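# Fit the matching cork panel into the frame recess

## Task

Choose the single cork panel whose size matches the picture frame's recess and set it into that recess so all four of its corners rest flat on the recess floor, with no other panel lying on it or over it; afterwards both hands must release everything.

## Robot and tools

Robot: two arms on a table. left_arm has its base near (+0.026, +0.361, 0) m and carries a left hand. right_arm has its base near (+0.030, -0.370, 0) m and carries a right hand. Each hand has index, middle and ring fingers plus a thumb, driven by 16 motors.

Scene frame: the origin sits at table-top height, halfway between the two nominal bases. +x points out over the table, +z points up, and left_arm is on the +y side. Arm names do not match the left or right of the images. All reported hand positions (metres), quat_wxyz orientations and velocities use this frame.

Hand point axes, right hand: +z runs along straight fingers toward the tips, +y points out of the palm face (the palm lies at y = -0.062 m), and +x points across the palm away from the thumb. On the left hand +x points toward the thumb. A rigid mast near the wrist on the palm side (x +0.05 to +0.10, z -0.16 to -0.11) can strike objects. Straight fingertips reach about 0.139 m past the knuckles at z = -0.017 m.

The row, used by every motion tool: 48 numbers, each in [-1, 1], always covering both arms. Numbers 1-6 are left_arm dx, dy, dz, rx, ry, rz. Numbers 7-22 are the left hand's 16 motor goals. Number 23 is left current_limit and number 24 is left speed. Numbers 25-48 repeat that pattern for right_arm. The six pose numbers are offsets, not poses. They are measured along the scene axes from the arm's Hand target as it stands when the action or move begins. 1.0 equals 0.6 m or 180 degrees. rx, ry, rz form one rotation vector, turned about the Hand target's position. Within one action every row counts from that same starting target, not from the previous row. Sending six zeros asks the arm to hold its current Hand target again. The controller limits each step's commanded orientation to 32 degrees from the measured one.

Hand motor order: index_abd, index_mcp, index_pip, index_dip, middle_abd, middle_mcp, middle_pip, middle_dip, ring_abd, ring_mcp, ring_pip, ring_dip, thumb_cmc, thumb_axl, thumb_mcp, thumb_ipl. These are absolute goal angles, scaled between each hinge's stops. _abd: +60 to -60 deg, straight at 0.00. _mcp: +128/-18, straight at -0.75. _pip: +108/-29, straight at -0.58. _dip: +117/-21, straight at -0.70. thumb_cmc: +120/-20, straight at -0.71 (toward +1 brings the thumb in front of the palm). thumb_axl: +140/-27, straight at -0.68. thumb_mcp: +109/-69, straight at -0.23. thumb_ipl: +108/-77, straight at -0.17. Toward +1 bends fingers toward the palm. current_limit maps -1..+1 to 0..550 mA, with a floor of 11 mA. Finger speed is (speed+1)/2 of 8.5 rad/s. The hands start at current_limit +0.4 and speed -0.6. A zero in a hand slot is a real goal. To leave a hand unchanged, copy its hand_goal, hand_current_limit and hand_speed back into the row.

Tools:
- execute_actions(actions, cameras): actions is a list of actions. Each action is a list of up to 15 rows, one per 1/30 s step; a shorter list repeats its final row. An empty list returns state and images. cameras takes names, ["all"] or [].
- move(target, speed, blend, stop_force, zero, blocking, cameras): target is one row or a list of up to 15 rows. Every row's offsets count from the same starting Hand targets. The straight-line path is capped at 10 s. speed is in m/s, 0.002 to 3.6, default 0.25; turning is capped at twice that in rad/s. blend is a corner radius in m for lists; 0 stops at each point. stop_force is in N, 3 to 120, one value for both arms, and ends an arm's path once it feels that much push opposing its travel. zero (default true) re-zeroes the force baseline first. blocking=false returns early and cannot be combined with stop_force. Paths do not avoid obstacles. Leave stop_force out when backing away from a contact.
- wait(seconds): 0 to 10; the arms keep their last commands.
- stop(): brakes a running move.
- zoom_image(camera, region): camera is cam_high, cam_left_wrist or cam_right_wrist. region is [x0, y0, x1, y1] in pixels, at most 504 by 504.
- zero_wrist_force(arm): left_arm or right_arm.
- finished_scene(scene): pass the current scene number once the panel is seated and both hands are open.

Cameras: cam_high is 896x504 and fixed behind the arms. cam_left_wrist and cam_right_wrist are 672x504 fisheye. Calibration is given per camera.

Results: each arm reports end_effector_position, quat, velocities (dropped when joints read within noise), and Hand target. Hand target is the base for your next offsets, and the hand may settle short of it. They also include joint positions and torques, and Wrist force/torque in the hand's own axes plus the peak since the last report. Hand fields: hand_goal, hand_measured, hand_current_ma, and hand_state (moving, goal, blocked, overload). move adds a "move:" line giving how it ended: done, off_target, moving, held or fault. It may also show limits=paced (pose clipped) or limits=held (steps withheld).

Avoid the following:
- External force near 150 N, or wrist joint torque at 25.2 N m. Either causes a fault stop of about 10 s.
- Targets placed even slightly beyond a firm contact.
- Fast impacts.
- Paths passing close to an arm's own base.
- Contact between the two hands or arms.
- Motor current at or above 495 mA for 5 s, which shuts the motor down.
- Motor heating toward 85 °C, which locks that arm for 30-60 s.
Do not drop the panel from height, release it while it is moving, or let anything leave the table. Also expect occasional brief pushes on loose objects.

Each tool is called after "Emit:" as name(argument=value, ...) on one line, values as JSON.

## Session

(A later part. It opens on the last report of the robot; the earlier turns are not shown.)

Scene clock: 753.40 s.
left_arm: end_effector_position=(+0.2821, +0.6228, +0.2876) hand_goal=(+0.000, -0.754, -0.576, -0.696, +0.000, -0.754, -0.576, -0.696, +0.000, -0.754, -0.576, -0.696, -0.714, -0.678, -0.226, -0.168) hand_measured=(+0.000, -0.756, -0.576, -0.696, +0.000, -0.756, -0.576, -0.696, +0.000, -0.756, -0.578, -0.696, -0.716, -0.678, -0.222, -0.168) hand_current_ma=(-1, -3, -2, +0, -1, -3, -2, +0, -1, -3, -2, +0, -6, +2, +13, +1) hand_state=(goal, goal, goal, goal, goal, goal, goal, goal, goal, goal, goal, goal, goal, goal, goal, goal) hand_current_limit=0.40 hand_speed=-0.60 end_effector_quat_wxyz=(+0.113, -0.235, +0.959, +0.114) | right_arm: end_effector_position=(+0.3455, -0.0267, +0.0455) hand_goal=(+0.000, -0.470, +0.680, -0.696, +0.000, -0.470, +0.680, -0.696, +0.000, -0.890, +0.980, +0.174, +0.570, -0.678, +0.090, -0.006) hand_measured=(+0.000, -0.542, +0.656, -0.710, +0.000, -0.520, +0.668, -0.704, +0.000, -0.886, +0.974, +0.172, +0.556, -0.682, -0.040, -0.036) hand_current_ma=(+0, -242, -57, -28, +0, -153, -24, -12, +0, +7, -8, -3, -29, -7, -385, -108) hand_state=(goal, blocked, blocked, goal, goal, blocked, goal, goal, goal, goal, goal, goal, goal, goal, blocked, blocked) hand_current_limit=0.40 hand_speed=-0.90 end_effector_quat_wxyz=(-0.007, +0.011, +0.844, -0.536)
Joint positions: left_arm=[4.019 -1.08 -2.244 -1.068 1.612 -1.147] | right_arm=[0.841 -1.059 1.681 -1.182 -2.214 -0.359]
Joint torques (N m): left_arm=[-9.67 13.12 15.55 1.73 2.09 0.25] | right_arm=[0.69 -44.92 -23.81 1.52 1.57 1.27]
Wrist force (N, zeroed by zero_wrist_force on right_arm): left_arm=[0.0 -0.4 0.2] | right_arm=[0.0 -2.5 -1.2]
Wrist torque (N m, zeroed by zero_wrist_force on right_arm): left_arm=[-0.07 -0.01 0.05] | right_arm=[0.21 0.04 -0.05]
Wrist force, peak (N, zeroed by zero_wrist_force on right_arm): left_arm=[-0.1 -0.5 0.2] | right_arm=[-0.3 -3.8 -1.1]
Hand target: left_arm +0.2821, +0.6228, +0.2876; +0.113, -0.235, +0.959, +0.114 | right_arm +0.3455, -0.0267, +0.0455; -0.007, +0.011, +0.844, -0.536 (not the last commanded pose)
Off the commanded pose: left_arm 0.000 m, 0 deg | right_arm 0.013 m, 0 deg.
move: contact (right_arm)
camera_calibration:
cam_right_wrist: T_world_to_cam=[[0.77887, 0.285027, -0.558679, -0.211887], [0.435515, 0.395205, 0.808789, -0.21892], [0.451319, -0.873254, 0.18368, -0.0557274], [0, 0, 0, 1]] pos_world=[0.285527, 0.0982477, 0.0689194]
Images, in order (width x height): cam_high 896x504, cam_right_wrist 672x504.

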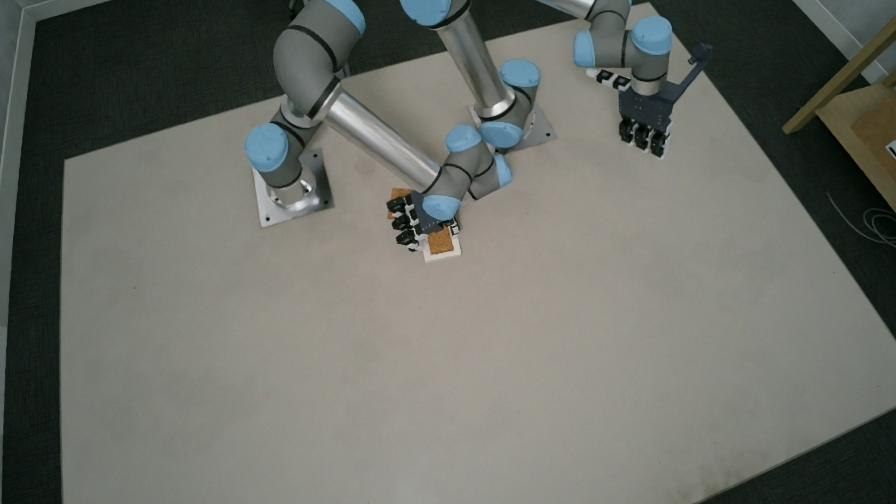

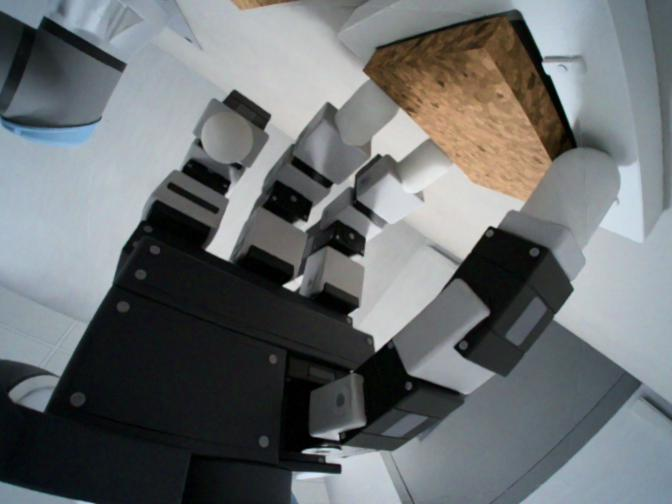

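Emit:
move(target=[[0,0,0,0,0,0,0,-0.754,-0.576,-0.696,0,-0.754,-0.576,-0.696,0,-0.754,-0.576,-0.696,-0.714,-0.678,-0.226,-0.168,0.4,-0.6,0,0,0.0025,0,0,0,0,-0.47,0.68,-0.696,0,-0.47,0.68,-0.696,0,-0.89,0.98,0.174,0.571,-0.678,0.09,-0.005,0.4,-0.9],[0,0,0,0,0,0,0,-0.754,-0.576,-0.696,0,-0.754,-0.576,-0.696,0,-0.754,-0.576,-0.696,-0.714,-0.678,-0.226,-0.168,0.4,-0.6,-0.0003,0.0022,0.0025,0,0,-0.0044,0,-0.47,0.68,-0.696,0,-0.47,0.68,-0.696,0,-0.89,0.98,0.174,0.571,-0.678,0.09,-0.005,0.4,-0.9]], speed=0.05)

Emit:
move(target=[0,0,0,0,0,0,0,-0.754,-0.576,-0.696,0,-0.754,-0.576,-0.696,0,-0.754,-0.576,-0.696,-0.714,-0.678,-0.226,-0.168,0.4,-0.6,0,0,-0.025,0,0,0,0,-0.47,0.68,-0.696,0,-0.47,0.68,-0.696,0,-0.89,0.98,0.174,0.571,-0.678,0.09,-0.005,0.4,-0.9], speed=0.005, stop_force=3.5, cameras=["cam_high","cam_right_wrist"])

Emit:
zoom_image(camera="cam_high", region=[426, 236, 464, 264])

Emit:
zoom_image(camera="cam_right_wrist", region=[350, 0, 630, 200])

Scene clock: 773.43 s.
left_arm: end_effector_position=(+0.2821, +0.6228, +0.2876) hand_goal=(+0.000, -0.754, -0.576, -0.696, +0.000, -0.754, -0.576, -0.696, +0.000, -0.754, -0.576, -0.696, -0.714, -0.678, -0.226, -0.168) hand_measured=(+0.000, -0.756, -0.576, -0.696, +0.000, -0.756, -0.576, -0.696, +0.000, -0.756, -0.578, -0.696, -0.716, -0.678, -0.222, -0.168) hand_current_ma=(-1, -3, -2, +0, -1, -3, -2, +0, -1, -3, -2, +0, -6, +2, +13, +1) hand_state=(goal, goal, goal, goal, goal, goal, goal, goal, goal, goal, goal, goal, goal, goal, goal, goal) hand_current_limit=0.40 hand_speed=-0.60 end_effector_quat_wxyz=(+0.113, -0.235, +0.959, +0.114) | right_arm: end_effector_position=(+0.3453, -0.0254, +0.0470) hand_goal=(+0.000, -0.470, +0.680, -0.696, +0.000, -0.470, +0.680, -0.696, +0.000, -0.890, +0.980, +0.174, +0.570, -0.678, +0.090, -0.006) hand_measured=(+0.000, -0.542, +0.656, -0.710, +0.000, -0.520, +0.662, -0.704, +0.000, -0.886, +0.974, +0.172, +0.556, -0.682, -0.040, -0.036) hand_current_ma=(+0, -242, -57, -28, +0, -153, -35, -13, +0, +7, -8, -3, -29, -7, -385, -108) hand_state=(goal, blocked, blocked, goal, goal, blocked, goal, goal, goal, goal, goal, goal, goal, goal, blocked, blocked) hand_current_limit=0.40 hand_speed=-0.90 end_effector_quat_wxyz=(-0.011, +0.017, +0.844, -0.536) end_effector_velocity=(+0.001, -0.001, +0.000) end_effector_angular_velocity=(+0.000, +0.001, +0.006)
Joint positions: left_arm=[4.019 -1.08 -2.244 -1.068 1.612 -1.147] | right_arm=[0.841 -1.056 1.67 -1.169 -2.203 -0.351]
Joint velocities: left_arm=[within noise] | right_arm=[-0.001 -0.002 0.003 -0.003 -0.005 -0.005]
Joint torques (N m): left_arm=[-10.6 13.34 15.89 1.78 2.01 -0.16] | right_arm=[-5.97 -45.52 -5.01 -2.04 -3.05 -2.5]
Wrist force (N, zeroed by zero_wrist_force on right_arm): left_arm=[0.0 -0.3 0.1] | right_arm=[0.3 0.5 -0.6]
Wrist torque (N m, zeroed by zero_wrist_force on right_arm): left_arm=[-0.04 0.00 0.05] | right_arm=[0.14 -0.03 -0.12]
Wrist force, peak (N, zeroed by zero_wrist_force on right_arm): left_arm=[-0.2 -0.5 0.4] | right_arm=[0.1 -3.1 -1.2]
Hand target: left_arm +0.2821, +0.6228, +0.2876; +0.113, -0.235, +0.959, +0.114 | right_arm +0.3453, -0.0254, +0.0470; -0.011, +0.017, +0.844, -0.536
Off the commanded pose: left_arm 0.000 m, 0 deg | right_arm 0.000 m, 0 deg.
move: done

Scene clock: 774.83 s.
left_arm: end_effector_position=(+0.2821, +0.6228, +0.2876) hand_goal=(+0.000, -0.754, -0.576, -0.696, +0.000, -0.754, -0.576, -0.696, +0.000, -0.754, -0.576, -0.696, -0.714, -0.678, -0.226, -0.168) hand_measured=(+0.000, -0.756, -0.576, -0.696, +0.000, -0.756, -0.576, -0.696, +0.000, -0.756, -0.578, -0.696, -0.716, -0.678, -0.222, -0.168) hand_current_ma=(-1, -3, -2, +0, -1, -3, -2, +0, -1, -3, -2, +0, -6, +2, +13, +1) hand_state=(goal, goal, goal, goal, goal, goal, goal, goal, goal, goal, goal, goal, goal, goal, goal, goal) hand_current_limit=0.40 hand_speed=-0.60 end_effector_quat_wxyz=(+0.113, -0.235, +0.959, +0.114) | right_arm: end_effector_position=(+0.3453, -0.0254, +0.0456) hand_goal=(+0.000, -0.470, +0.680, -0.696, +0.000, -0.470, +0.680, -0.696, +0.000, -0.890, +0.980, +0.174, +0.570, -0.678, +0.090, -0.006) hand_measured=(+0.000, -0.542, +0.656, -0.710, +0.000, -0.520, +0.668, -0.704, +0.000, -0.886, +0.974, +0.172, +0.556, -0.682, -0.040, -0.036) hand_current_ma=(+0, -242, -57, -28, +0, -153, -24, -13, +0, +7, -8, -3, -29, -7, -385, -108) hand_state=(goal, blocked, blocked, goal, goal, blocked, goal, goal, goal, goal, goal, goal, goal, goal, blocked, blocked) hand_current_limit=0.40 hand_speed=-0.90 end_effector_quat_wxyz=(-0.011, +0.017, +0.844, -0.536)
Joint positions: left_arm=[4.019 -1.08 -2.244 -1.068 1.612 -1.147] | right_arm=[0.841 -1.054 1.672 -1.173 -2.203 -0.351]
Joint torques (N m): left_arm=[-10.35 12.74 16.2 1.85 1.92 -0.15] | right_arm=[-6.38 -44.9 -23.76 1.69 -1.47 -2.26]
Wrist force (N, zeroed by zero_wrist_force on right_arm): left_arm=[-0.1 -0.4 0.2] | right_arm=[0.1 -2.5 -1.0]
Wrist torque (N m, zeroed by zero_wrist_force on right_arm): left_arm=[-0.06 0.02 0.03] | right_arm=[0.17 0.01 -0.17]
Wrist force, peak (N, zeroed by zero_wrist_force on right_arm): left_arm=[-0.2 -0.5 0.3] | right_arm=[-0.2 -3.6 -1.3]
Hand target: left_arm +0.2821, +0.6228, +0.2876; +0.113, -0.235, +0.959, +0.114 | right_arm +0.3453, -0.0254, +0.0456; -0.011, +0.017, +0.844, -0.536 (not the last commanded pose)
Off the commanded pose: left_arm 0.000 m, 0 deg | right_arm 0.014 m, 0 deg.
move: contact (right_arm)
camera_calibration:
cam_right_wrist: T_world_to_cam=[[0.782763, 0.274313, -0.5586, -0.2137], [0.440843, 0.389137, 0.808845, -0.221459], [0.439249, -0.879389, 0.183673, -0.0504516], [0, 0, 0, 1]] pos_world=[0.287066, 0.100432, 0.0690197]
Images, in order (width x height): cam_high 896x504, cam_right_wrist 672x504.

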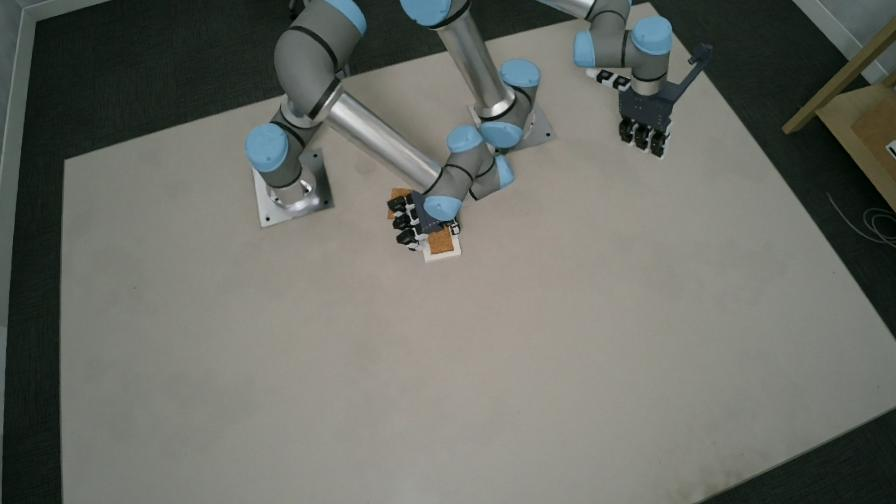

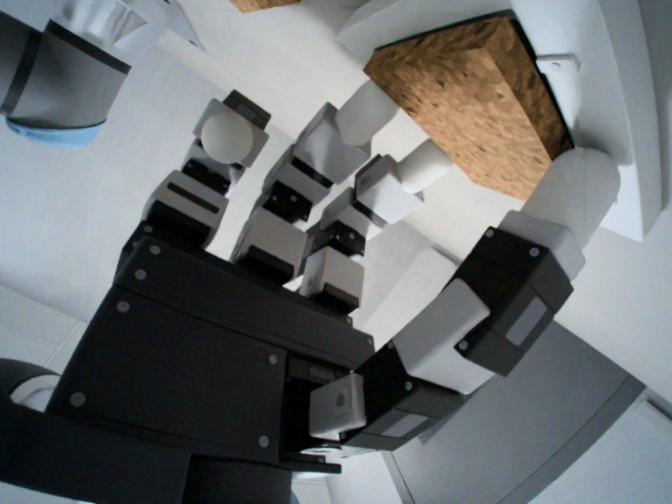

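Scaled by 13.263 from the camera's 896x504 image, which has a finer 1280x720 frame.

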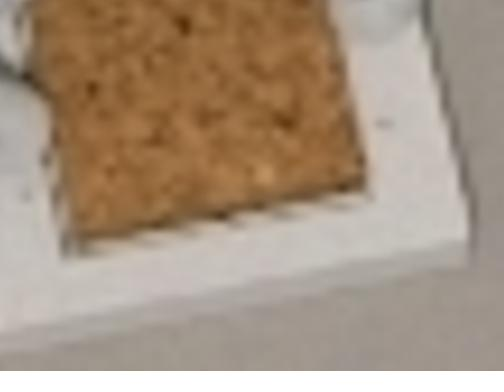

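Scaled by 1.800 from the camera's 672x504 image, which has a finer 960x720 frame.

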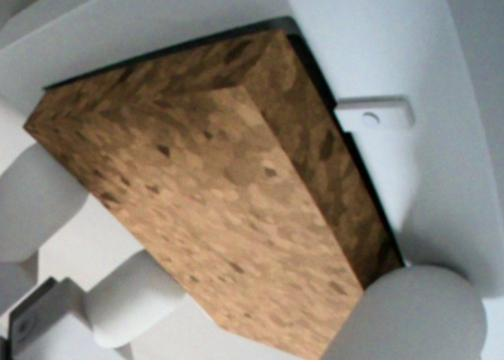

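Emit:
move(target=[[0,0,0,0,0,0,0,-0.754,-0.576,-0.696,0,-0.754,-0.576,-0.696,0,-0.754,-0.576,-0.696,-0.714,-0.678,-0.226,-0.168,0.4,-0.6,0,0,0.002,0,0,0,0,-0.47,0.68,-0.696,0,-0.47,0.68,-0.696,0,-0.89,0.98,0.174,0.571,-0.678,0.09,-0.005,0.4,-0.9],[0,0,0,0,0,0,0,-0.754,-0.576,-0.696,0,-0.754,-0.576,-0.696,0,-0.754,-0.576,-0.696,-0.714,-0.678,-0.226,-0.168,0.4,-0.6,0,-0.001,0.002,0,0,0.0014,0,-0.47,0.68,-0.696,0,-0.47,0.68,-0.696,0,-0.89,0.98,0.174,0.571,-0.678,0.09,-0.005,0.4,-0.9],[0,0,0,0,0,0,0,-0.754,-0.576,-0.696,0,-0.754,-0.576,-0.696,0,-0.754,-0.576,-0.696,-0.714,-0.678,-0.226,-0.168,0.4,-0.6,0,-0.001,0,0,0,0.0014,0,-0.47,0.68,-0.696,0,-0.47,0.68,-0.696,0,-0.89,0.98,0.174,0.571,-0.678,0.09,-0.005,0.4,-0.9]], speed=0.02)

Emit:
move(target=[0,0,0,0,0,0,0,-0.754,-0.576,-0.696,0,-0.754,-0.576,-0.696,0,-0.754,-0.576,-0.696,-0.714,-0.678,-0.226,-0.168,0.4,-0.6,0,0,0,0,0,0,0,-0.53,0.66,-0.696,0,-0.51,0.665,-0.696,0,-0.89,0.98,0.174,0.571,-0.678,-0.02,-0.03,0.4,-0.95], speed=0.02)

Emit:
move(target=[0,0,0,0,0,0,0,-0.754,-0.576,-0.696,0,-0.754,-0.576,-0.696,0,-0.754,-0.576,-0.696,-0.714,-0.678,-0.226,-0.168,0.4,-0.6,0,0,0,0,0,0,0,-0.62,0.66,-0.696,0,-0.60,0.665,-0.696,0,-0.89,0.98,0.174,0.571,-0.678,-0.12,-0.03,0.4,-0.95], speed=0.02, cameras=["cam_high","cam_right_wrist"])

Emit:
zoom_image(camera="cam_high", region=[426, 236, 464, 264])

Emit:
zoom_image(camera="cam_right_wrist", region=[350, 0, 630, 200])

Scene clock: 799.10 s.
left_arm: end_effector_position=(+0.2821, +0.6228, +0.2876) hand_goal=(+0.000, -0.754, -0.576, -0.696, +0.000, -0.754, -0.576, -0.696, +0.000, -0.754, -0.576, -0.696, -0.714, -0.678, -0.226, -0.168) hand_measured=(+0.000, -0.756, -0.576, -0.696, +0.000, -0.756, -0.576, -0.696, +0.000, -0.756, -0.578, -0.696, -0.716, -0.678, -0.222, -0.168) hand_current_ma=(-1, -3, -2, +0, -1, -3, -2, +0, -1, -3, -2, +0, -6, +2, +13, +1) hand_state=(goal, goal, goal, goal, goal, goal, goal, goal, goal, goal, goal, goal, goal, goal, goal, goal) hand_current_limit=0.40 hand_speed=-0.60 end_effector_quat_wxyz=(+0.113, -0.235, +0.959, +0.114) | right_arm: end_effector_position=(+0.3454, -0.0260, +0.0455) hand_goal=(+0.000, -0.470, +0.680, -0.696, +0.000, -0.470, +0.680, -0.696, +0.000, -0.890, +0.980, +0.174, +0.570, -0.678, +0.090, -0.006) hand_measured=(+0.000, -0.542, +0.656, -0.710, +0.000, -0.520, +0.664, -0.704, +0.000, -0.886, +0.974, +0.172, +0.556, -0.682, -0.040, -0.036) hand_current_ma=(+0, -242, -57, -28, +0, -153, -31, -13, +0, +7, -8, -3, -29, -7, -385, -108) hand_state=(goal, blocked, blocked, goal, goal, blocked, goal, goal, goal, goal, goal, goal, goal, goal, blocked, blocked) hand_current_limit=0.40 hand_speed=-0.90 end_effector_quat_wxyz=(-0.009, +0.015, +0.844, -0.536)
Joint positions: left_arm=[4.019 -1.08 -2.244 -1.068 1.612 -1.147] | right_arm=[0.841 -1.056 1.675 -1.176 -2.207 -0.354]
Joint torques (N m): left_arm=[-10.51 12.77 16.37 1.74 1.87 -0.86] | right_arm=[6.45 -36.72 -8.39 -0.38 2.43 2.29]
Wrist force (N, zeroed by zero_wrist_force on right_arm): left_arm=[-0.1 -0.3 0.2] | right_arm=[-0.4 -2.7 -1.0]
Wrist torque (N m, zeroed by zero_wrist_force on right_arm): left_arm=[-0.06 0.01 0.04] | right_arm=[0.19 0.04 -0.07]
Wrist force, peak (N, zeroed by zero_wrist_force on right_arm): left_arm=[-0.2 -0.4 0.4] | right_arm=[0.0 -2.9 -0.9]
Hand target: left_arm +0.2821, +0.6228, +0.2876; +0.113, -0.235, +0.959, +0.114 | right_arm +0.3453, -0.0260, +0.0456; -0.009, +0.015, +0.844, -0.536
Off the commanded pose: left_arm 0.000 m, 0 deg | right_arm 0.000 m, 0 deg.
move: done

Scene clock: 799.60 s.
left_arm: end_effector_position=(+0.2821, +0.6228, +0.2876) hand_goal=(+0.000, -0.754, -0.576, -0.696, +0.000, -0.754, -0.576, -0.696, +0.000, -0.754, -0.576, -0.696, -0.714, -0.678, -0.226, -0.168) hand_measured=(+0.000, -0.756, -0.576, -0.696, +0.000, -0.756, -0.576, -0.696, +0.000, -0.756, -0.578, -0.696, -0.716, -0.678, -0.222, -0.168) hand_current_ma=(-1, -3, -2, +0, -1, -3, -2, +0, -1, -3, -2, +0, -6, +2, +13, +1) hand_state=(goal, goal, goal, goal, goal, goal, goal, goal, goal, goal, goal, goal, goal, goal, goal, goal) hand_current_limit=0.40 hand_speed=-0.60 end_effector_quat_wxyz=(+0.113, -0.235, +0.959, +0.114) | right_arm: end_effector_position=(+0.3453, -0.0260, +0.0455) hand_goal=(+0.000, -0.530, +0.660, -0.696, +0.000, -0.510, +0.664, -0.696, +0.000, -0.890, +0.980, +0.174, +0.570, -0.678, -0.020, -0.030) hand_measured=(+0.000, -0.542, +0.648, -0.710, +0.000, -0.524, +0.664, -0.698, +0.000, -0.886, +0.974, +0.172, +0.556, -0.682, -0.040, -0.046) hand_current_ma=(+0, -23, -24, -27, +0, -30, -1, -3, +0, +7, -8, -3, -29, -7, -67, -45) hand_state=(goal, goal, goal, goal, goal, goal, goal, goal, goal, goal, goal, goal, goal, goal, moving, goal) hand_current_limit=0.40 hand_speed=-0.95 end_effector_quat_wxyz=(-0.009, +0.015, +0.844, -0.536)
Joint positions: left_arm=[4.019 -1.08 -2.244 -1.068 1.612 -1.147] | right_arm=[0.841 -1.056 1.675 -1.176 -2.207 -0.354]
Joint torques (N m): left_arm=[-9.76 13.28 15.56 1.9 2.04 -0.73] | right_arm=[8.51 -37.71 -14.68 1.58 2.42 2.28]
Wrist force (N, zeroed by zero_wrist_force on right_arm): left_arm=[-0.2 -0.1 0.3] | right_arm=[-0.3 -1.8 -1.0]
Wrist torque (N m, zeroed by zero_wrist_force on right_arm): left_arm=[-0.04 0.02 0.03] | right_arm=[0.14 0.00 -0.01]
Wrist force, peak (N, zeroed by zero_wrist_force on right_arm): left_arm=[0.0 -0.6 0.2] | right_arm=[-0.3 -3.3 -1.4]
Hand target: left_arm +0.2821, +0.6228, +0.2876; +0.113, -0.235, +0.959, +0.114 | right_arm +0.3453, -0.0260, +0.0456; -0.009, +0.015, +0.844, -0.536
Off the commanded pose: left_arm 0.000 m, 0 deg | right_arm 0.000 m, 0 deg.
move: done

Scene clock: 800.57 s.
left_arm: end_effector_position=(+0.2821, +0.6228, +0.2876) hand_goal=(+0.000, -0.754, -0.576, -0.696, +0.000, -0.754, -0.576, -0.696, +0.000, -0.754, -0.576, -0.696, -0.714, -0.678, -0.226, -0.168) hand_measured=(+0.000, -0.756, -0.576, -0.696, +0.000, -0.756, -0.576, -0.696, +0.000, -0.756, -0.578, -0.696, -0.716, -0.678, -0.222, -0.168) hand_current_ma=(-1, -3, -2, +0, -1, -3, -2, +0, -1, -3, -2, +0, -6, +2, +13, +1) hand_state=(goal, goal, goal, goal, goal, goal, goal, goal, goal, goal, goal, goal, goal, goal, goal, goal) hand_current_limit=0.40 hand_speed=-0.60 end_effector_quat_wxyz=(+0.113, -0.235, +0.959, +0.114) | right_arm: end_effector_position=(+0.3453, -0.0260, +0.0456) hand_goal=(+0.000, -0.620, +0.660, -0.696, +0.000, -0.600, +0.664, -0.696, +0.000, -0.890, +0.980, +0.174, +0.570, -0.678, -0.120, -0.030) hand_measured=(+0.000, -0.606, +0.656, -0.700, +0.000, -0.586, +0.666, -0.696, +0.000, -0.886, +0.974, +0.172, +0.568, -0.680, -0.116, -0.032) hand_current_ma=(+0, +29, -6, -4, +0, +29, +1, +0, +0, +7, -8, -3, -2, -3, +6, -3) hand_state=(goal, goal, goal, goal, goal, goal, goal, goal, goal, goal, goal, goal, goal, goal, goal, goal) hand_current_limit=0.40 hand_speed=-0.95 end_effector_quat_wxyz=(-0.009, +0.015, +0.844, -0.536)
Joint positions: left_arm=[4.019 -1.08 -2.244 -1.068 1.612 -1.147] | right_arm=[0.841 -1.056 1.675 -1.176 -2.207 -0.354]
Joint torques (N m): left_arm=[-10.2 12.92 16.39 1.83 1.84 -0.83] | right_arm=[7.29 -37.85 -22.5 1.56 1.66 2.36]
Wrist force (N, zeroed by zero_wrist_force on right_arm): left_arm=[-0.3 -0.4 0.3] | right_arm=[0.3 0.4 -0.5]
Wrist torque (N m, zeroed by zero_wrist_force on right_arm): left_arm=[-0.07 0.04 0.02] | right_arm=[0.12 -0.04 0.06]
Wrist force, peak (N, zeroed by zero_wrist_force on right_arm): left_arm=[-0.1 -0.6 0.2] | right_arm=[-0.4 -1.8 -1.0]
Hand target: left_arm +0.2821, +0.6228, +0.2876; +0.113, -0.235, +0.959, +0.114 | right_arm +0.3453, -0.0260, +0.0456; -0.009, +0.015, +0.844, -0.536
Off the commanded pose: left_arm 0.000 m, 0 deg | right_arm 0.000 m, 0 deg.
move: done
camera_calibration:
cam_right_wrist: T_world_to_cam=[[0.781577, 0.277694, -0.558591, -0.213051], [0.439149, 0.391036, 0.80885, -0.220589], [0.443042, -0.877483, 0.183676, -0.0522904], [0, 0, 0, 1]] pos_world=[0.286554, 0.0995371, 0.0690197]
Images, in order (width x height): cam_high 896x504, cam_right_wrist 672x504.

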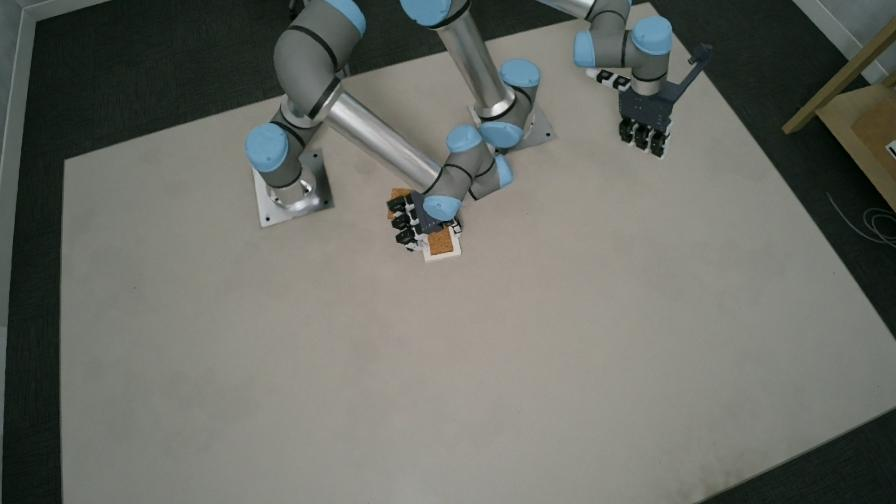

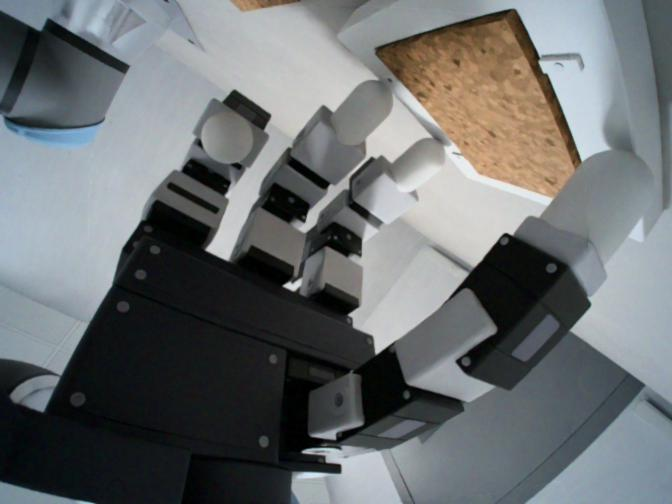

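Scaled by 13.263 from the camera's 896x504 image, which has a finer 1280x720 frame.

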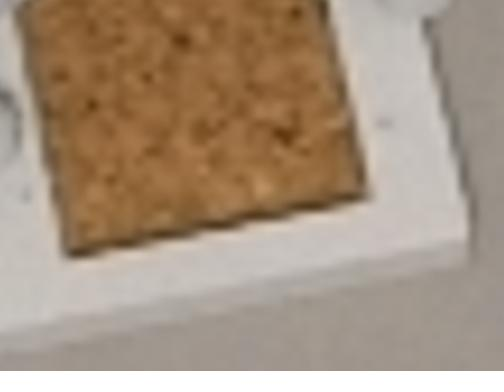

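Scaled by 1.800 from the camera's 672x504 image, which has a finer 960x720 frame.

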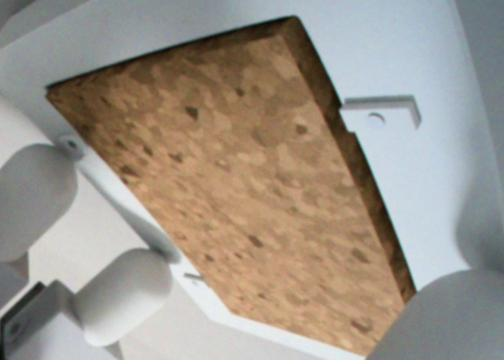

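Emit:
move(target=[[0,0,0,0,0,0,0,-0.754,-0.576,-0.696,0,-0.754,-0.576,-0.696,0,-0.754,-0.576,-0.696,-0.714,-0.678,-0.226,-0.168,0.4,-0.6,0,0,0,0,0,0,0,-0.70,0.66,-0.696,0,-0.68,0.665,-0.696,0,-0.89,0.98,0.174,0.571,-0.678,-0.19,-0.08,0.4,-0.9],[0,0,0,0,0,0,0,-0.754,-0.576,-0.696,0,-0.754,-0.576,-0.696,0,-0.754,-0.576,-0.696,-0.714,-0.678,-0.226,-0.168,0.4,-0.6,0,0,0.2,0,0,0,0,-0.70,0.66,-0.696,0,-0.68,0.665,-0.696,0,-0.89,0.98,0.174,0.571,-0.678,-0.19,-0.08,0.4,-0.9],[0,0,0,0,0,0,0,-0.754,-0.576,-0.696,0,-0.754,-0.576,-0.696,0,-0.754,-0.576,-0.696,-0.714,-0.678,-0.226,-0.168,0.4,-0.6,0.05,0.25,0.33,0,0,0,0,-0.70,0.66,-0.696,0,-0.68,0.665,-0.696,0,-0.89,0.98,0.174,0.571,-0.678,-0.19,-0.08,0.4,-0.9]], speed=[0.1,0.1,0.2], cameras=["all"])

Emit:
zoom_image(camera="cam_high", region=[410, 225, 480, 275])

Scene clock: 839.77 s.
left_arm: end_effector_position=(+0.2821, +0.6228, +0.2876) hand_goal=(+0.000, -0.754, -0.576, -0.696, +0.000, -0.754, -0.576, -0.696, +0.000, -0.754, -0.576, -0.696, -0.714, -0.678, -0.226, -0.168) hand_measured=(+0.000, -0.756, -0.576, -0.696, +0.000, -0.756, -0.576, -0.696, +0.000, -0.756, -0.578, -0.696, -0.716, -0.678, -0.222, -0.168) hand_current_ma=(-1, -3, -2, +0, -1, -3, -2, +0, -1, -3, -2, +0, -6, +2, +13, +1) hand_state=(goal, goal, goal, goal, goal, goal, goal, goal, goal, goal, goal, goal, goal, goal, goal, goal) hand_current_limit=0.40 hand_speed=-0.60 end_effector_quat_wxyz=(+0.113, -0.235, +0.959, +0.114) | right_arm: end_effector_position=(+0.3753, +0.1240, +0.2435) hand_goal=(+0.000, -0.700, +0.660, -0.696, +0.000, -0.680, +0.664, -0.696, +0.000, -0.890, +0.980, +0.174, +0.570, -0.678, -0.190, -0.080) hand_measured=(+0.000, -0.686, +0.656, -0.700, +0.000, -0.666, +0.666, -0.696, +0.000, -0.886, +0.974, +0.172, +0.568, -0.680, -0.186, -0.078) hand_current_ma=(+0, +29, -4, -4, +0, +29, +1, +0, +0, +7, -7, -3, -2, -3, +6, +3) hand_state=(goal, goal, goal, goal, goal, goal, goal, goal, goal, goal, goal, goal, goal, goal, goal, goal) hand_current_limit=0.40 hand_speed=-0.90 end_effector_quat_wxyz=(-0.009, +0.015, +0.844, -0.536)
Joint positions: left_arm=[4.019 -1.08 -2.244 -1.068 1.612 -1.147] | right_arm=[0.952 -0.818 0.737 -0.437 -2.111 -0.285]
Joint torques (N m): left_arm=[-9.7 13.12 16.02 2.14 1.88 -1.53] | right_arm=[-8.8 -45.16 -26.38 1.31 -2.68 -2.67]
Wrist force (N, zeroed by zero_wrist_force on right_arm): left_arm=[-0.1 -0.3 0.2] | right_arm=[-0.4 0.0 -0.4]
Wrist torque (N m, zeroed by zero_wrist_force on right_arm): left_arm=[-0.06 0.01 0.04] | right_arm=[0.09 0.04 -0.19]
Wrist force, peak (N, zeroed by zero_wrist_force on right_arm): left_arm=[-0.2 -0.5 0.4] | right_arm=[-0.3 -0.3 -2.4]
Hand target: left_arm +0.2821, +0.6228, +0.2876; +0.113, -0.235, +0.959, +0.114 | right_arm +0.3753, +0.1240, +0.2436; -0.009, +0.015, +0.844, -0.536
Off the commanded pose: left_arm 0.000 m, 0 deg | right_arm 0.000 m, 0 deg.
move: done
camera_calibration:
cam_left_wrist: T_world_to_cam=[[0.977308, -0.200243, 0.0690847, -0.20137], [-0.207197, -0.835881, 0.508304, 0.378881], [-0.0440377, -0.511084, -0.858402, 0.703812], [0, 0, 0, 1]] pos_world=[0.306297, 0.636083, 0.425478]
cam_right_wrist: T_world_to_cam=[[0.781648, 0.277756, -0.55846, -0.167602], [0.439022, 0.390992, 0.808941, -0.45242], [0.443041, -0.877483, 0.183677, 0.0297356], [0, 0, 0, 1]] pos_world=[0.316454, 0.249537, 0.26692]

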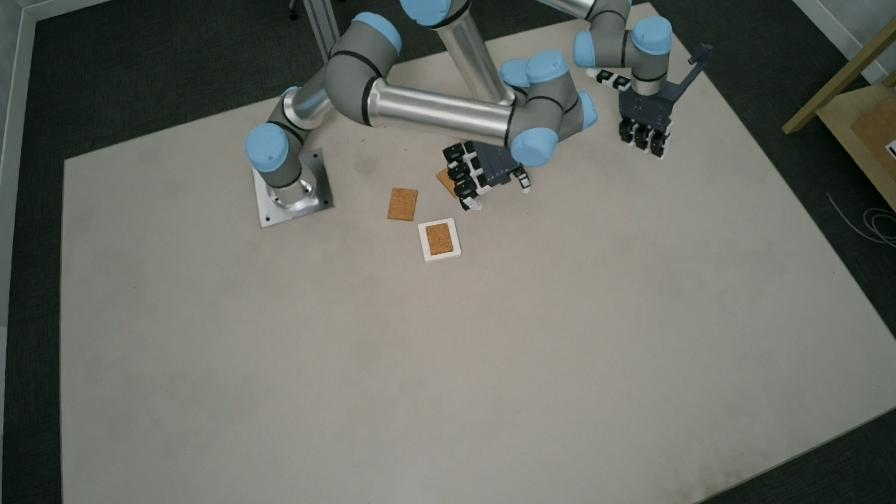

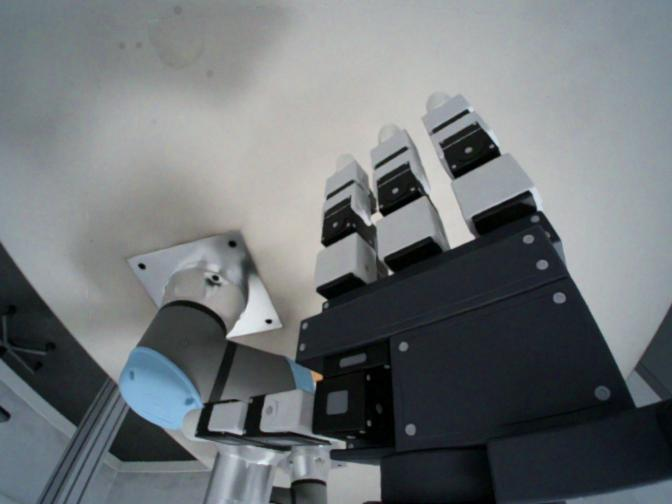

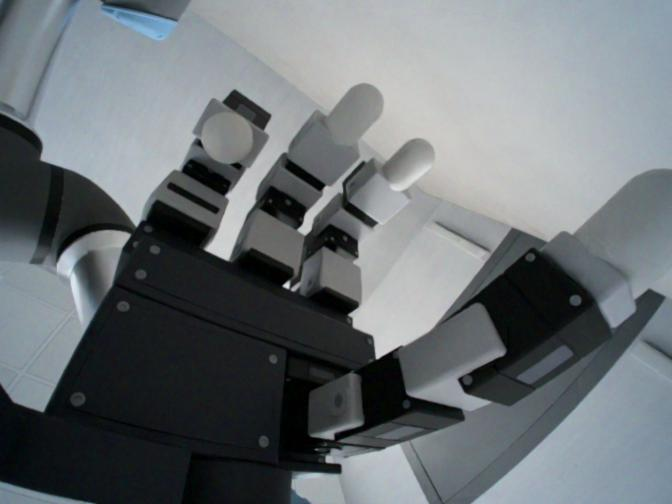

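Scaled by 7.200 from the camera's 896x504 image, which has a finer 1280x720 frame.

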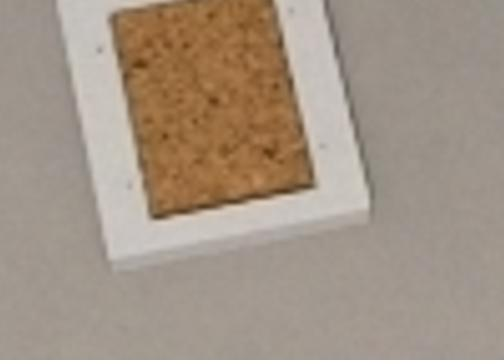

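Emit:
zoom_image(camera="cam_high", region=[412, 214, 466, 266])

Scaled by 9.333 from the camera's 896x504 image, which has a finer 1280x720 frame.

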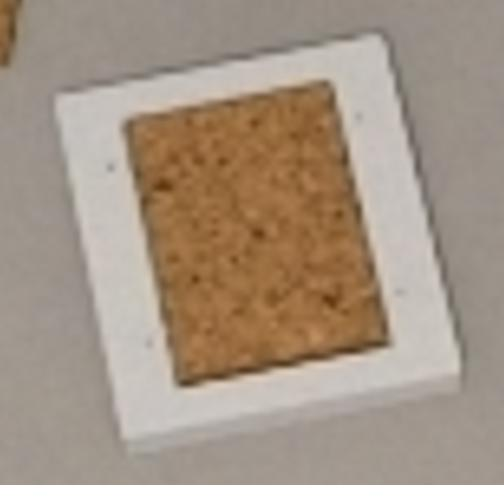

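Emit:
move(target=[0,0,0,0,0,0,0,-0.754,-0.576,-0.696,0,-0.754,-0.576,-0.696,0,-0.754,-0.576,-0.696,-0.714,-0.678,-0.226,-0.168,0.4,-0.6,-0.095,-0.245,-0.25,0,0,0,0,-0.70,0.66,-0.696,0,-0.68,0.665,-0.696,0,-0.89,0.98,0.174,0.571,-0.678,-0.19,-0.08,0.4,-0.9], speed=0.2, cameras=["cam_right_wrist"])

Emit:
zoom_image(camera="cam_right_wrist", region=[380, 0, 600, 165])

Scene clock: 878.93 s.
left_arm: end_effector_position=(+0.2821, +0.6228, +0.2876) hand_goal=(+0.000, -0.754, -0.576, -0.696, +0.000, -0.754, -0.576, -0.696, +0.000, -0.754, -0.576, -0.696, -0.714, -0.678, -0.226, -0.168) hand_measured=(+0.000, -0.756, -0.576, -0.696, +0.000, -0.756, -0.576, -0.696, +0.000, -0.756, -0.578, -0.696, -0.716, -0.678, -0.222, -0.168) hand_current_ma=(-1, -3, -2, +0, -1, -3, -2, +0, -1, -3, -2, +0, -6, +2, +13, +1) hand_state=(goal, goal, goal, goal, goal, goal, goal, goal, goal, goal, goal, goal, goal, goal, goal, goal) hand_current_limit=0.40 hand_speed=-0.60 end_effector_quat_wxyz=(+0.113, -0.235, +0.959, +0.114) | right_arm: end_effector_position=(+0.3184, -0.0230, +0.0937) hand_goal=(+0.000, -0.700, +0.660, -0.696, +0.000, -0.680, +0.664, -0.696, +0.000, -0.890, +0.980, +0.174, +0.570, -0.678, -0.190, -0.080) hand_measured=(+0.000, -0.686, +0.656, -0.700, +0.000, -0.666, +0.666, -0.696, +0.000, -0.886, +0.974, +0.172, +0.568, -0.680, -0.186, -0.078) hand_current_ma=(+0, +29, -4, -4, +0, +29, +1, +0, +0, +7, -7, -3, -2, -3, +6, +3) hand_state=(goal, goal, goal, goal, goal, goal, goal, goal, goal, goal, goal, goal, goal, goal, goal, goal) hand_current_limit=0.40 hand_speed=-0.90 end_effector_quat_wxyz=(-0.009, +0.015, +0.844, -0.536)
Joint positions: left_arm=[4.019 -1.08 -2.244 -1.068 1.612 -1.147] | right_arm=[0.879 -1.137 1.656 -1.061 -2.174 -0.329]
Joint torques (N m): left_arm=[-10.29 12.87 16.06 2.08 1.78 -1.8] | right_arm=[7.73 -29.77 -6.9 -1.46 2.13 2.46]
Wrist force (N, zeroed by zero_wrist_force on right_arm): left_arm=[0.0 -0.3 0.3] | right_arm=[-0.1 0.1 -0.2]
Wrist torque (N m, zeroed by zero_wrist_force on right_arm): left_arm=[-0.06 0.00 0.04] | right_arm=[0.05 0.00 0.01]
Wrist force, peak (N, zeroed by zero_wrist_force on right_arm): left_arm=[-0.2 -0.6 0.3] | right_arm=[-0.5 -0.8 -2.4]
Hand target: left_arm +0.2821, +0.6228, +0.2876; +0.113, -0.235, +0.959, +0.114 | right_arm +0.3183, -0.0230, +0.0936; -0.009, +0.015, +0.844, -0.536
Off the commanded pose: left_arm 0.000 m, 0 deg | right_arm 0.000 m, 0 deg.
move: done
camera_calibration:
cam_right_wrist: T_world_to_cam=[[0.781517, 0.277642, -0.5587, -0.165879], [0.439254, 0.391073, 0.808775, -0.248833], [0.443043, -0.877483, 0.183675, -0.0465308], [0, 0, 0, 1]] pos_world=[0.259553, 0.102537, 0.117119]
Images, in order (width x height): cam_right_wrist 672x504.

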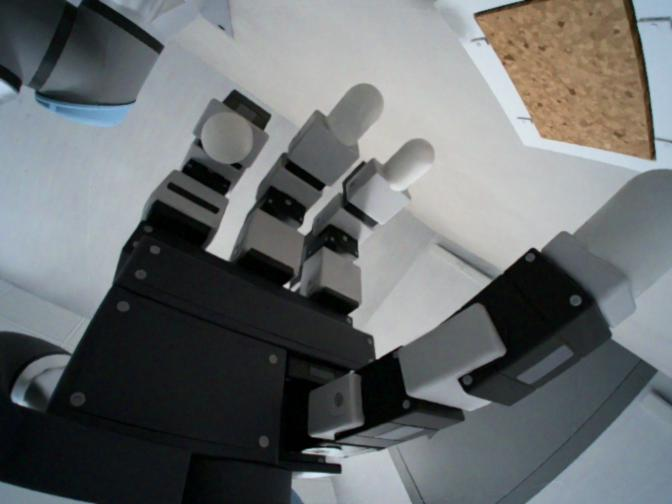

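Scaled by 2.291 from the camera's 672x504 image, which has a finer 960x720 frame.

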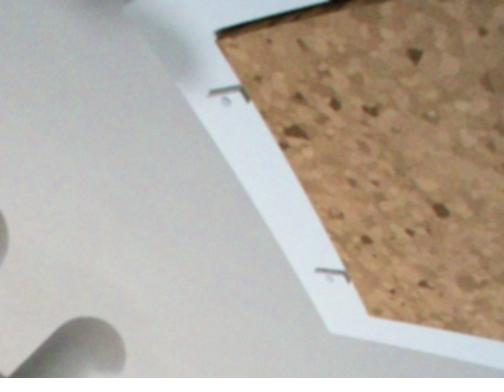

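Emit:
zoom_image(camera="cam_right_wrist", region=[560, 0, 672, 180])

Emit:
zoom_image(camera="cam_right_wrist", region=[455, 0, 560, 80])

Emit:
zoom_image(camera="cam_right_wrist", region=[500, 90, 580, 150])

Scaled by 2.800 from the camera's 672x504 image, which has a finer 960x720 frame.

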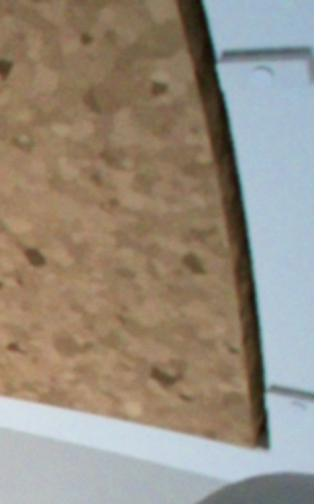

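Scaled by 4.800 from the camera's 672x504 image, which has a finer 960x720 frame.

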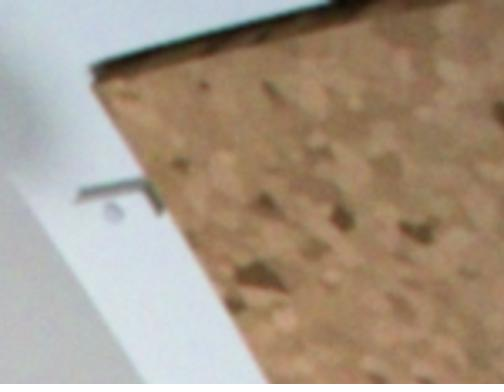

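Scaled by 6.300 from the camera's 672x504 image, which has a finer 960x720 frame.

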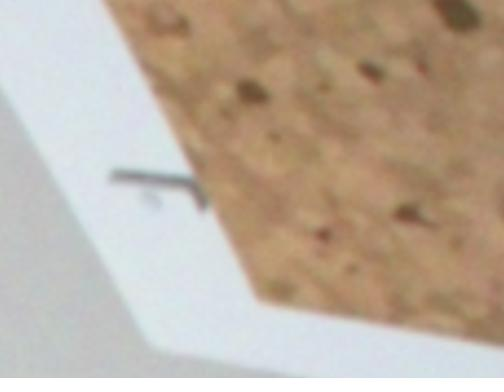

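Emit:
move(target=[0,0,0,0,0,0,0,-0.754,-0.576,-0.696,0,-0.754,-0.576,-0.696,0,-0.754,-0.576,-0.696,-0.714,-0.678,-0.226,-0.168,0.4,-0.6,0.046,0.0883,-0.056,0,0,0,0,-0.70,0.66,-0.696,0,-0.68,0.665,-0.696,0,-0.89,0.98,0.174,0.571,-0.678,-0.19,-0.08,0.4,-0.9], speed=0.15)

Emit:
move(target=[0,0,0,0,0,0,0,-0.754,-0.576,-0.696,0,-0.754,-0.576,-0.696,0,-0.754,-0.576,-0.696,-0.714,-0.678,-0.226,-0.168,0.4,-0.6,0,0,-0.035,0,0,0,0,-0.70,0.66,-0.696,0,-0.68,0.665,-0.696,0,-0.89,0.98,0.174,0.571,-0.678,-0.19,-0.08,0.4,-0.9], speed=0.01, stop_force=4, cameras=["cam_right_wrist"])

Emit:
zoom_image(camera="cam_right_wrist", region=[330, 0, 672, 256])

Scene clock: 950.13 s.
left_arm: end_effector_position=(+0.2821, +0.6228, +0.2876) hand_goal=(+0.000, -0.754, -0.576, -0.696, +0.000, -0.754, -0.576, -0.696, +0.000, -0.754, -0.576, -0.696, -0.714, -0.678, -0.226, -0.168) hand_measured=(+0.000, -0.756, -0.576, -0.696, +0.000, -0.756, -0.576, -0.696, +0.000, -0.756, -0.578, -0.696, -0.716, -0.678, -0.222, -0.168) hand_current_ma=(-1, -3, -2, +0, -1, -3, -2, +0, -1, -3, -2, +0, -6, +2, +13, +1) hand_state=(goal, goal, goal, goal, goal, goal, goal, goal, goal, goal, goal, goal, goal, goal, goal, goal) hand_current_limit=0.40 hand_speed=-0.60 end_effector_quat_wxyz=(+0.113, -0.235, +0.959, +0.114) | right_arm: end_effector_position=(+0.3458, +0.0299, +0.0600) hand_goal=(+0.000, -0.700, +0.660, -0.696, +0.000, -0.680, +0.664, -0.696, +0.000, -0.890, +0.980, +0.174, +0.570, -0.678, -0.190, -0.080) hand_measured=(+0.000, -0.686, +0.656, -0.700, +0.000, -0.666, +0.666, -0.696, +0.000, -0.886, +0.974, +0.172, +0.568, -0.680, -0.186, -0.078) hand_current_ma=(+0, +27, -4, -4, +0, +27, +1, +0, +0, +7, -7, -3, -2, -3, +6, +3) hand_state=(goal, goal, goal, goal, goal, goal, goal, goal, goal, goal, goal, goal, goal, goal, goal, goal) hand_current_limit=0.40 hand_speed=-0.90 end_effector_quat_wxyz=(-0.009, +0.015, +0.844, -0.536)
Joint positions: left_arm=[4.019 -1.08 -2.244 -1.068 1.612 -1.147] | right_arm=[0.901 -0.972 1.487 -1.05 -2.155 -0.316]
Joint torques (N m): left_arm=[-9.38 13.25 16.55 2.16 1.78 -1.68] | right_arm=[-9.23 -35.71 -22.46 -1.98 -2.86 -1.68]
Wrist force (N, zeroed by zero_wrist_force on right_arm): left_arm=[-0.2 -0.4 0.2] | right_arm=[-0.1 0.1 -0.3]
Wrist torque (N m, zeroed by zero_wrist_force on right_arm): left_arm=[-0.07 0.03 0.03] | right_arm=[0.06 0.02 -0.19]
Wrist force, peak (N, zeroed by zero_wrist_force on right_arm): left_arm=[-0.3 -0.6 0.2] | right_arm=[-0.6 1.1 -1.1]
Hand target: left_arm +0.2821, +0.6228, +0.2876; +0.113, -0.235, +0.959, +0.114 | right_arm +0.3459, +0.0300, +0.0600; -0.009, +0.015, +0.844, -0.536
Off the commanded pose: left_arm 0.000 m, 0 deg | right_arm 0.000 m, 0 deg.
move: done

Scene clock: 952.63 s.
left_arm: end_effector_position=(+0.2821, +0.6228, +0.2876) hand_goal=(+0.000, -0.754, -0.576, -0.696, +0.000, -0.754, -0.576, -0.696, +0.000, -0.754, -0.576, -0.696, -0.714, -0.678, -0.226, -0.168) hand_measured=(+0.000, -0.756, -0.576, -0.696, +0.000, -0.756, -0.576, -0.696, +0.000, -0.756, -0.578, -0.696, -0.716, -0.678, -0.222, -0.168) hand_current_ma=(-1, -3, -2, +0, -1, -3, -2, +0, -1, -3, -2, +0, -6, +2, +13, +1) hand_state=(goal, goal, goal, goal, goal, goal, goal, goal, goal, goal, goal, goal, goal, goal, goal, goal) hand_current_limit=0.40 hand_speed=-0.60 end_effector_quat_wxyz=(+0.113, -0.235, +0.959, +0.114) | right_arm: end_effector_position=(+0.3459, +0.0300, +0.0454) hand_goal=(+0.000, -0.700, +0.660, -0.696, +0.000, -0.680, +0.664, -0.696, +0.000, -0.890, +0.980, +0.174, +0.570, -0.678, -0.190, -0.080) hand_measured=(+0.000, -0.696, +0.666, -0.694, +0.000, -0.674, +0.674, -0.692, +0.000, -0.886, +0.974, +0.172, +0.568, -0.680, -0.186, -0.078) hand_current_ma=(+0, +6, +9, +3, +0, +9, +16, +6, +0, +7, -7, -3, -2, -3, +6, +3) hand_state=(goal, goal, goal, goal, goal, goal, goal, goal, goal, goal, goal, goal, goal, goal, goal, goal) hand_current_limit=0.40 hand_speed=-0.90 end_effector_quat_wxyz=(-0.009, +0.015, +0.844, -0.536)
Joint positions: left_arm=[4.019 -1.08 -2.244 -1.068 1.612 -1.147] | right_arm=[0.901 -0.954 1.5 -1.08 -2.155 -0.316]
Joint torques (N m): left_arm=[-10.04 12.66 16.2 2.31 1.9 -1.88] | right_arm=[-8.4 -49.77 -24.71 1.9 -1.97 -2.34]
Wrist force (N, zeroed by zero_wrist_force on right_arm): left_arm=[-0.2 -0.4 0.3] | right_arm=[0.1 -0.2 -0.9]
Wrist torque (N m, zeroed by zero_wrist_force on right_arm): left_arm=[-0.06 0.02 0.03] | right_arm=[0.12 0.03 -0.20]
Wrist force, peak (N, zeroed by zero_wrist_force on right_arm): left_arm=[-0.2 -0.6 0.4] | right_arm=[-0.3 -4.1 -2.7]
Hand target: left_arm +0.2821, +0.6228, +0.2876; +0.113, -0.235, +0.959, +0.114 | right_arm +0.3459, +0.0300, +0.0454; -0.009, +0.015, +0.844, -0.536 (not the last commanded pose)
Off the commanded pose: left_arm 0.000 m, 0 deg | right_arm 0.006 m, 0 deg.
move: contact (right_arm)
camera_calibration:
cam_right_wrist: T_world_to_cam=[[0.781577, 0.277694, -0.558591, -0.229182], [0.439149, 0.391036, 0.80885, -0.242589], [0.443042, -0.877483, 0.183676, -0.00338046], [0, 0, 0, 1]] pos_world=[0.287154, 0.155537, 0.0688197]
Images, in order (width x height): cam_right_wrist 672x504.

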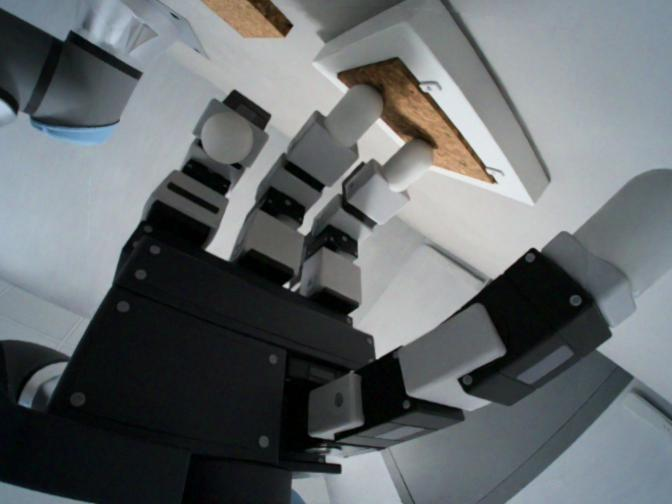

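Scaled by 1.474 from the camera's 672x504 image, which has a finer 960x720 frame.

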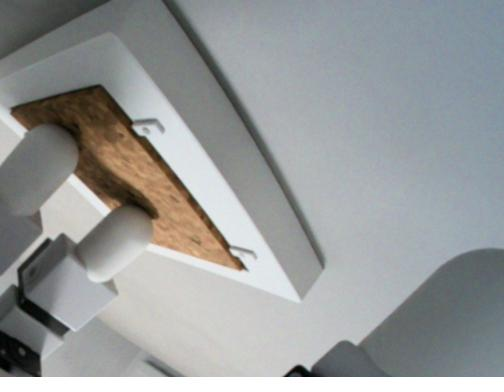

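Emit:
zoom_image(camera="cam_right_wrist", region=[385, 50, 470, 120])

Emit:
zoom_image(camera="cam_right_wrist", region=[440, 120, 525, 190])

Emit:
zoom_image(camera="cam_right_wrist", region=[320, 30, 405, 100])

Scaled by 5.929 from the camera's 672x504 image, which has a finer 960x720 frame.

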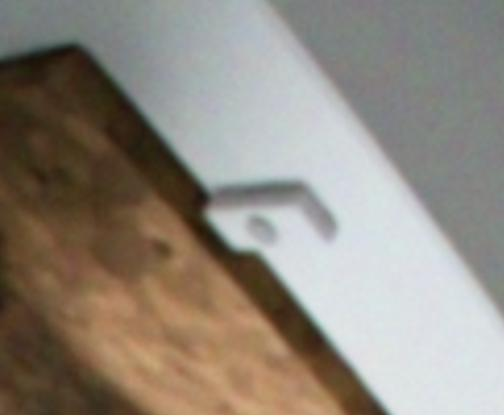

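Scaled by 5.929 from the camera's 672x504 image, which has a finer 960x720 frame.

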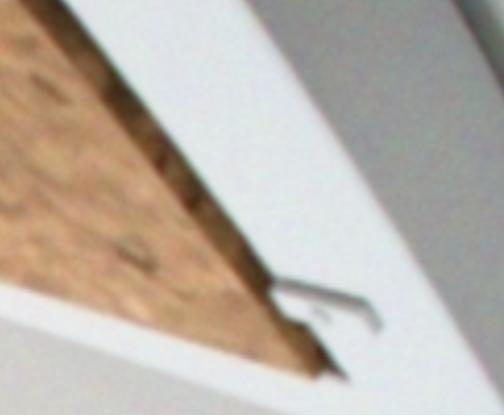

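Scaled by 5.929 from the camera's 672x504 image, which has a finer 960x720 frame.

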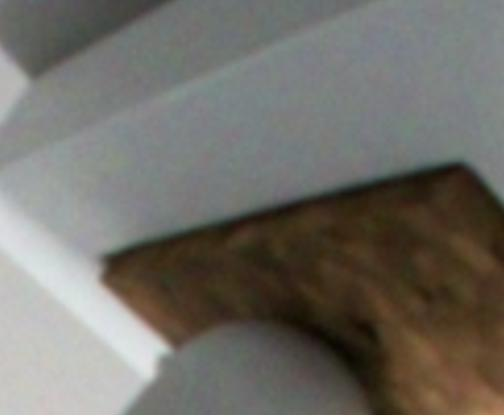

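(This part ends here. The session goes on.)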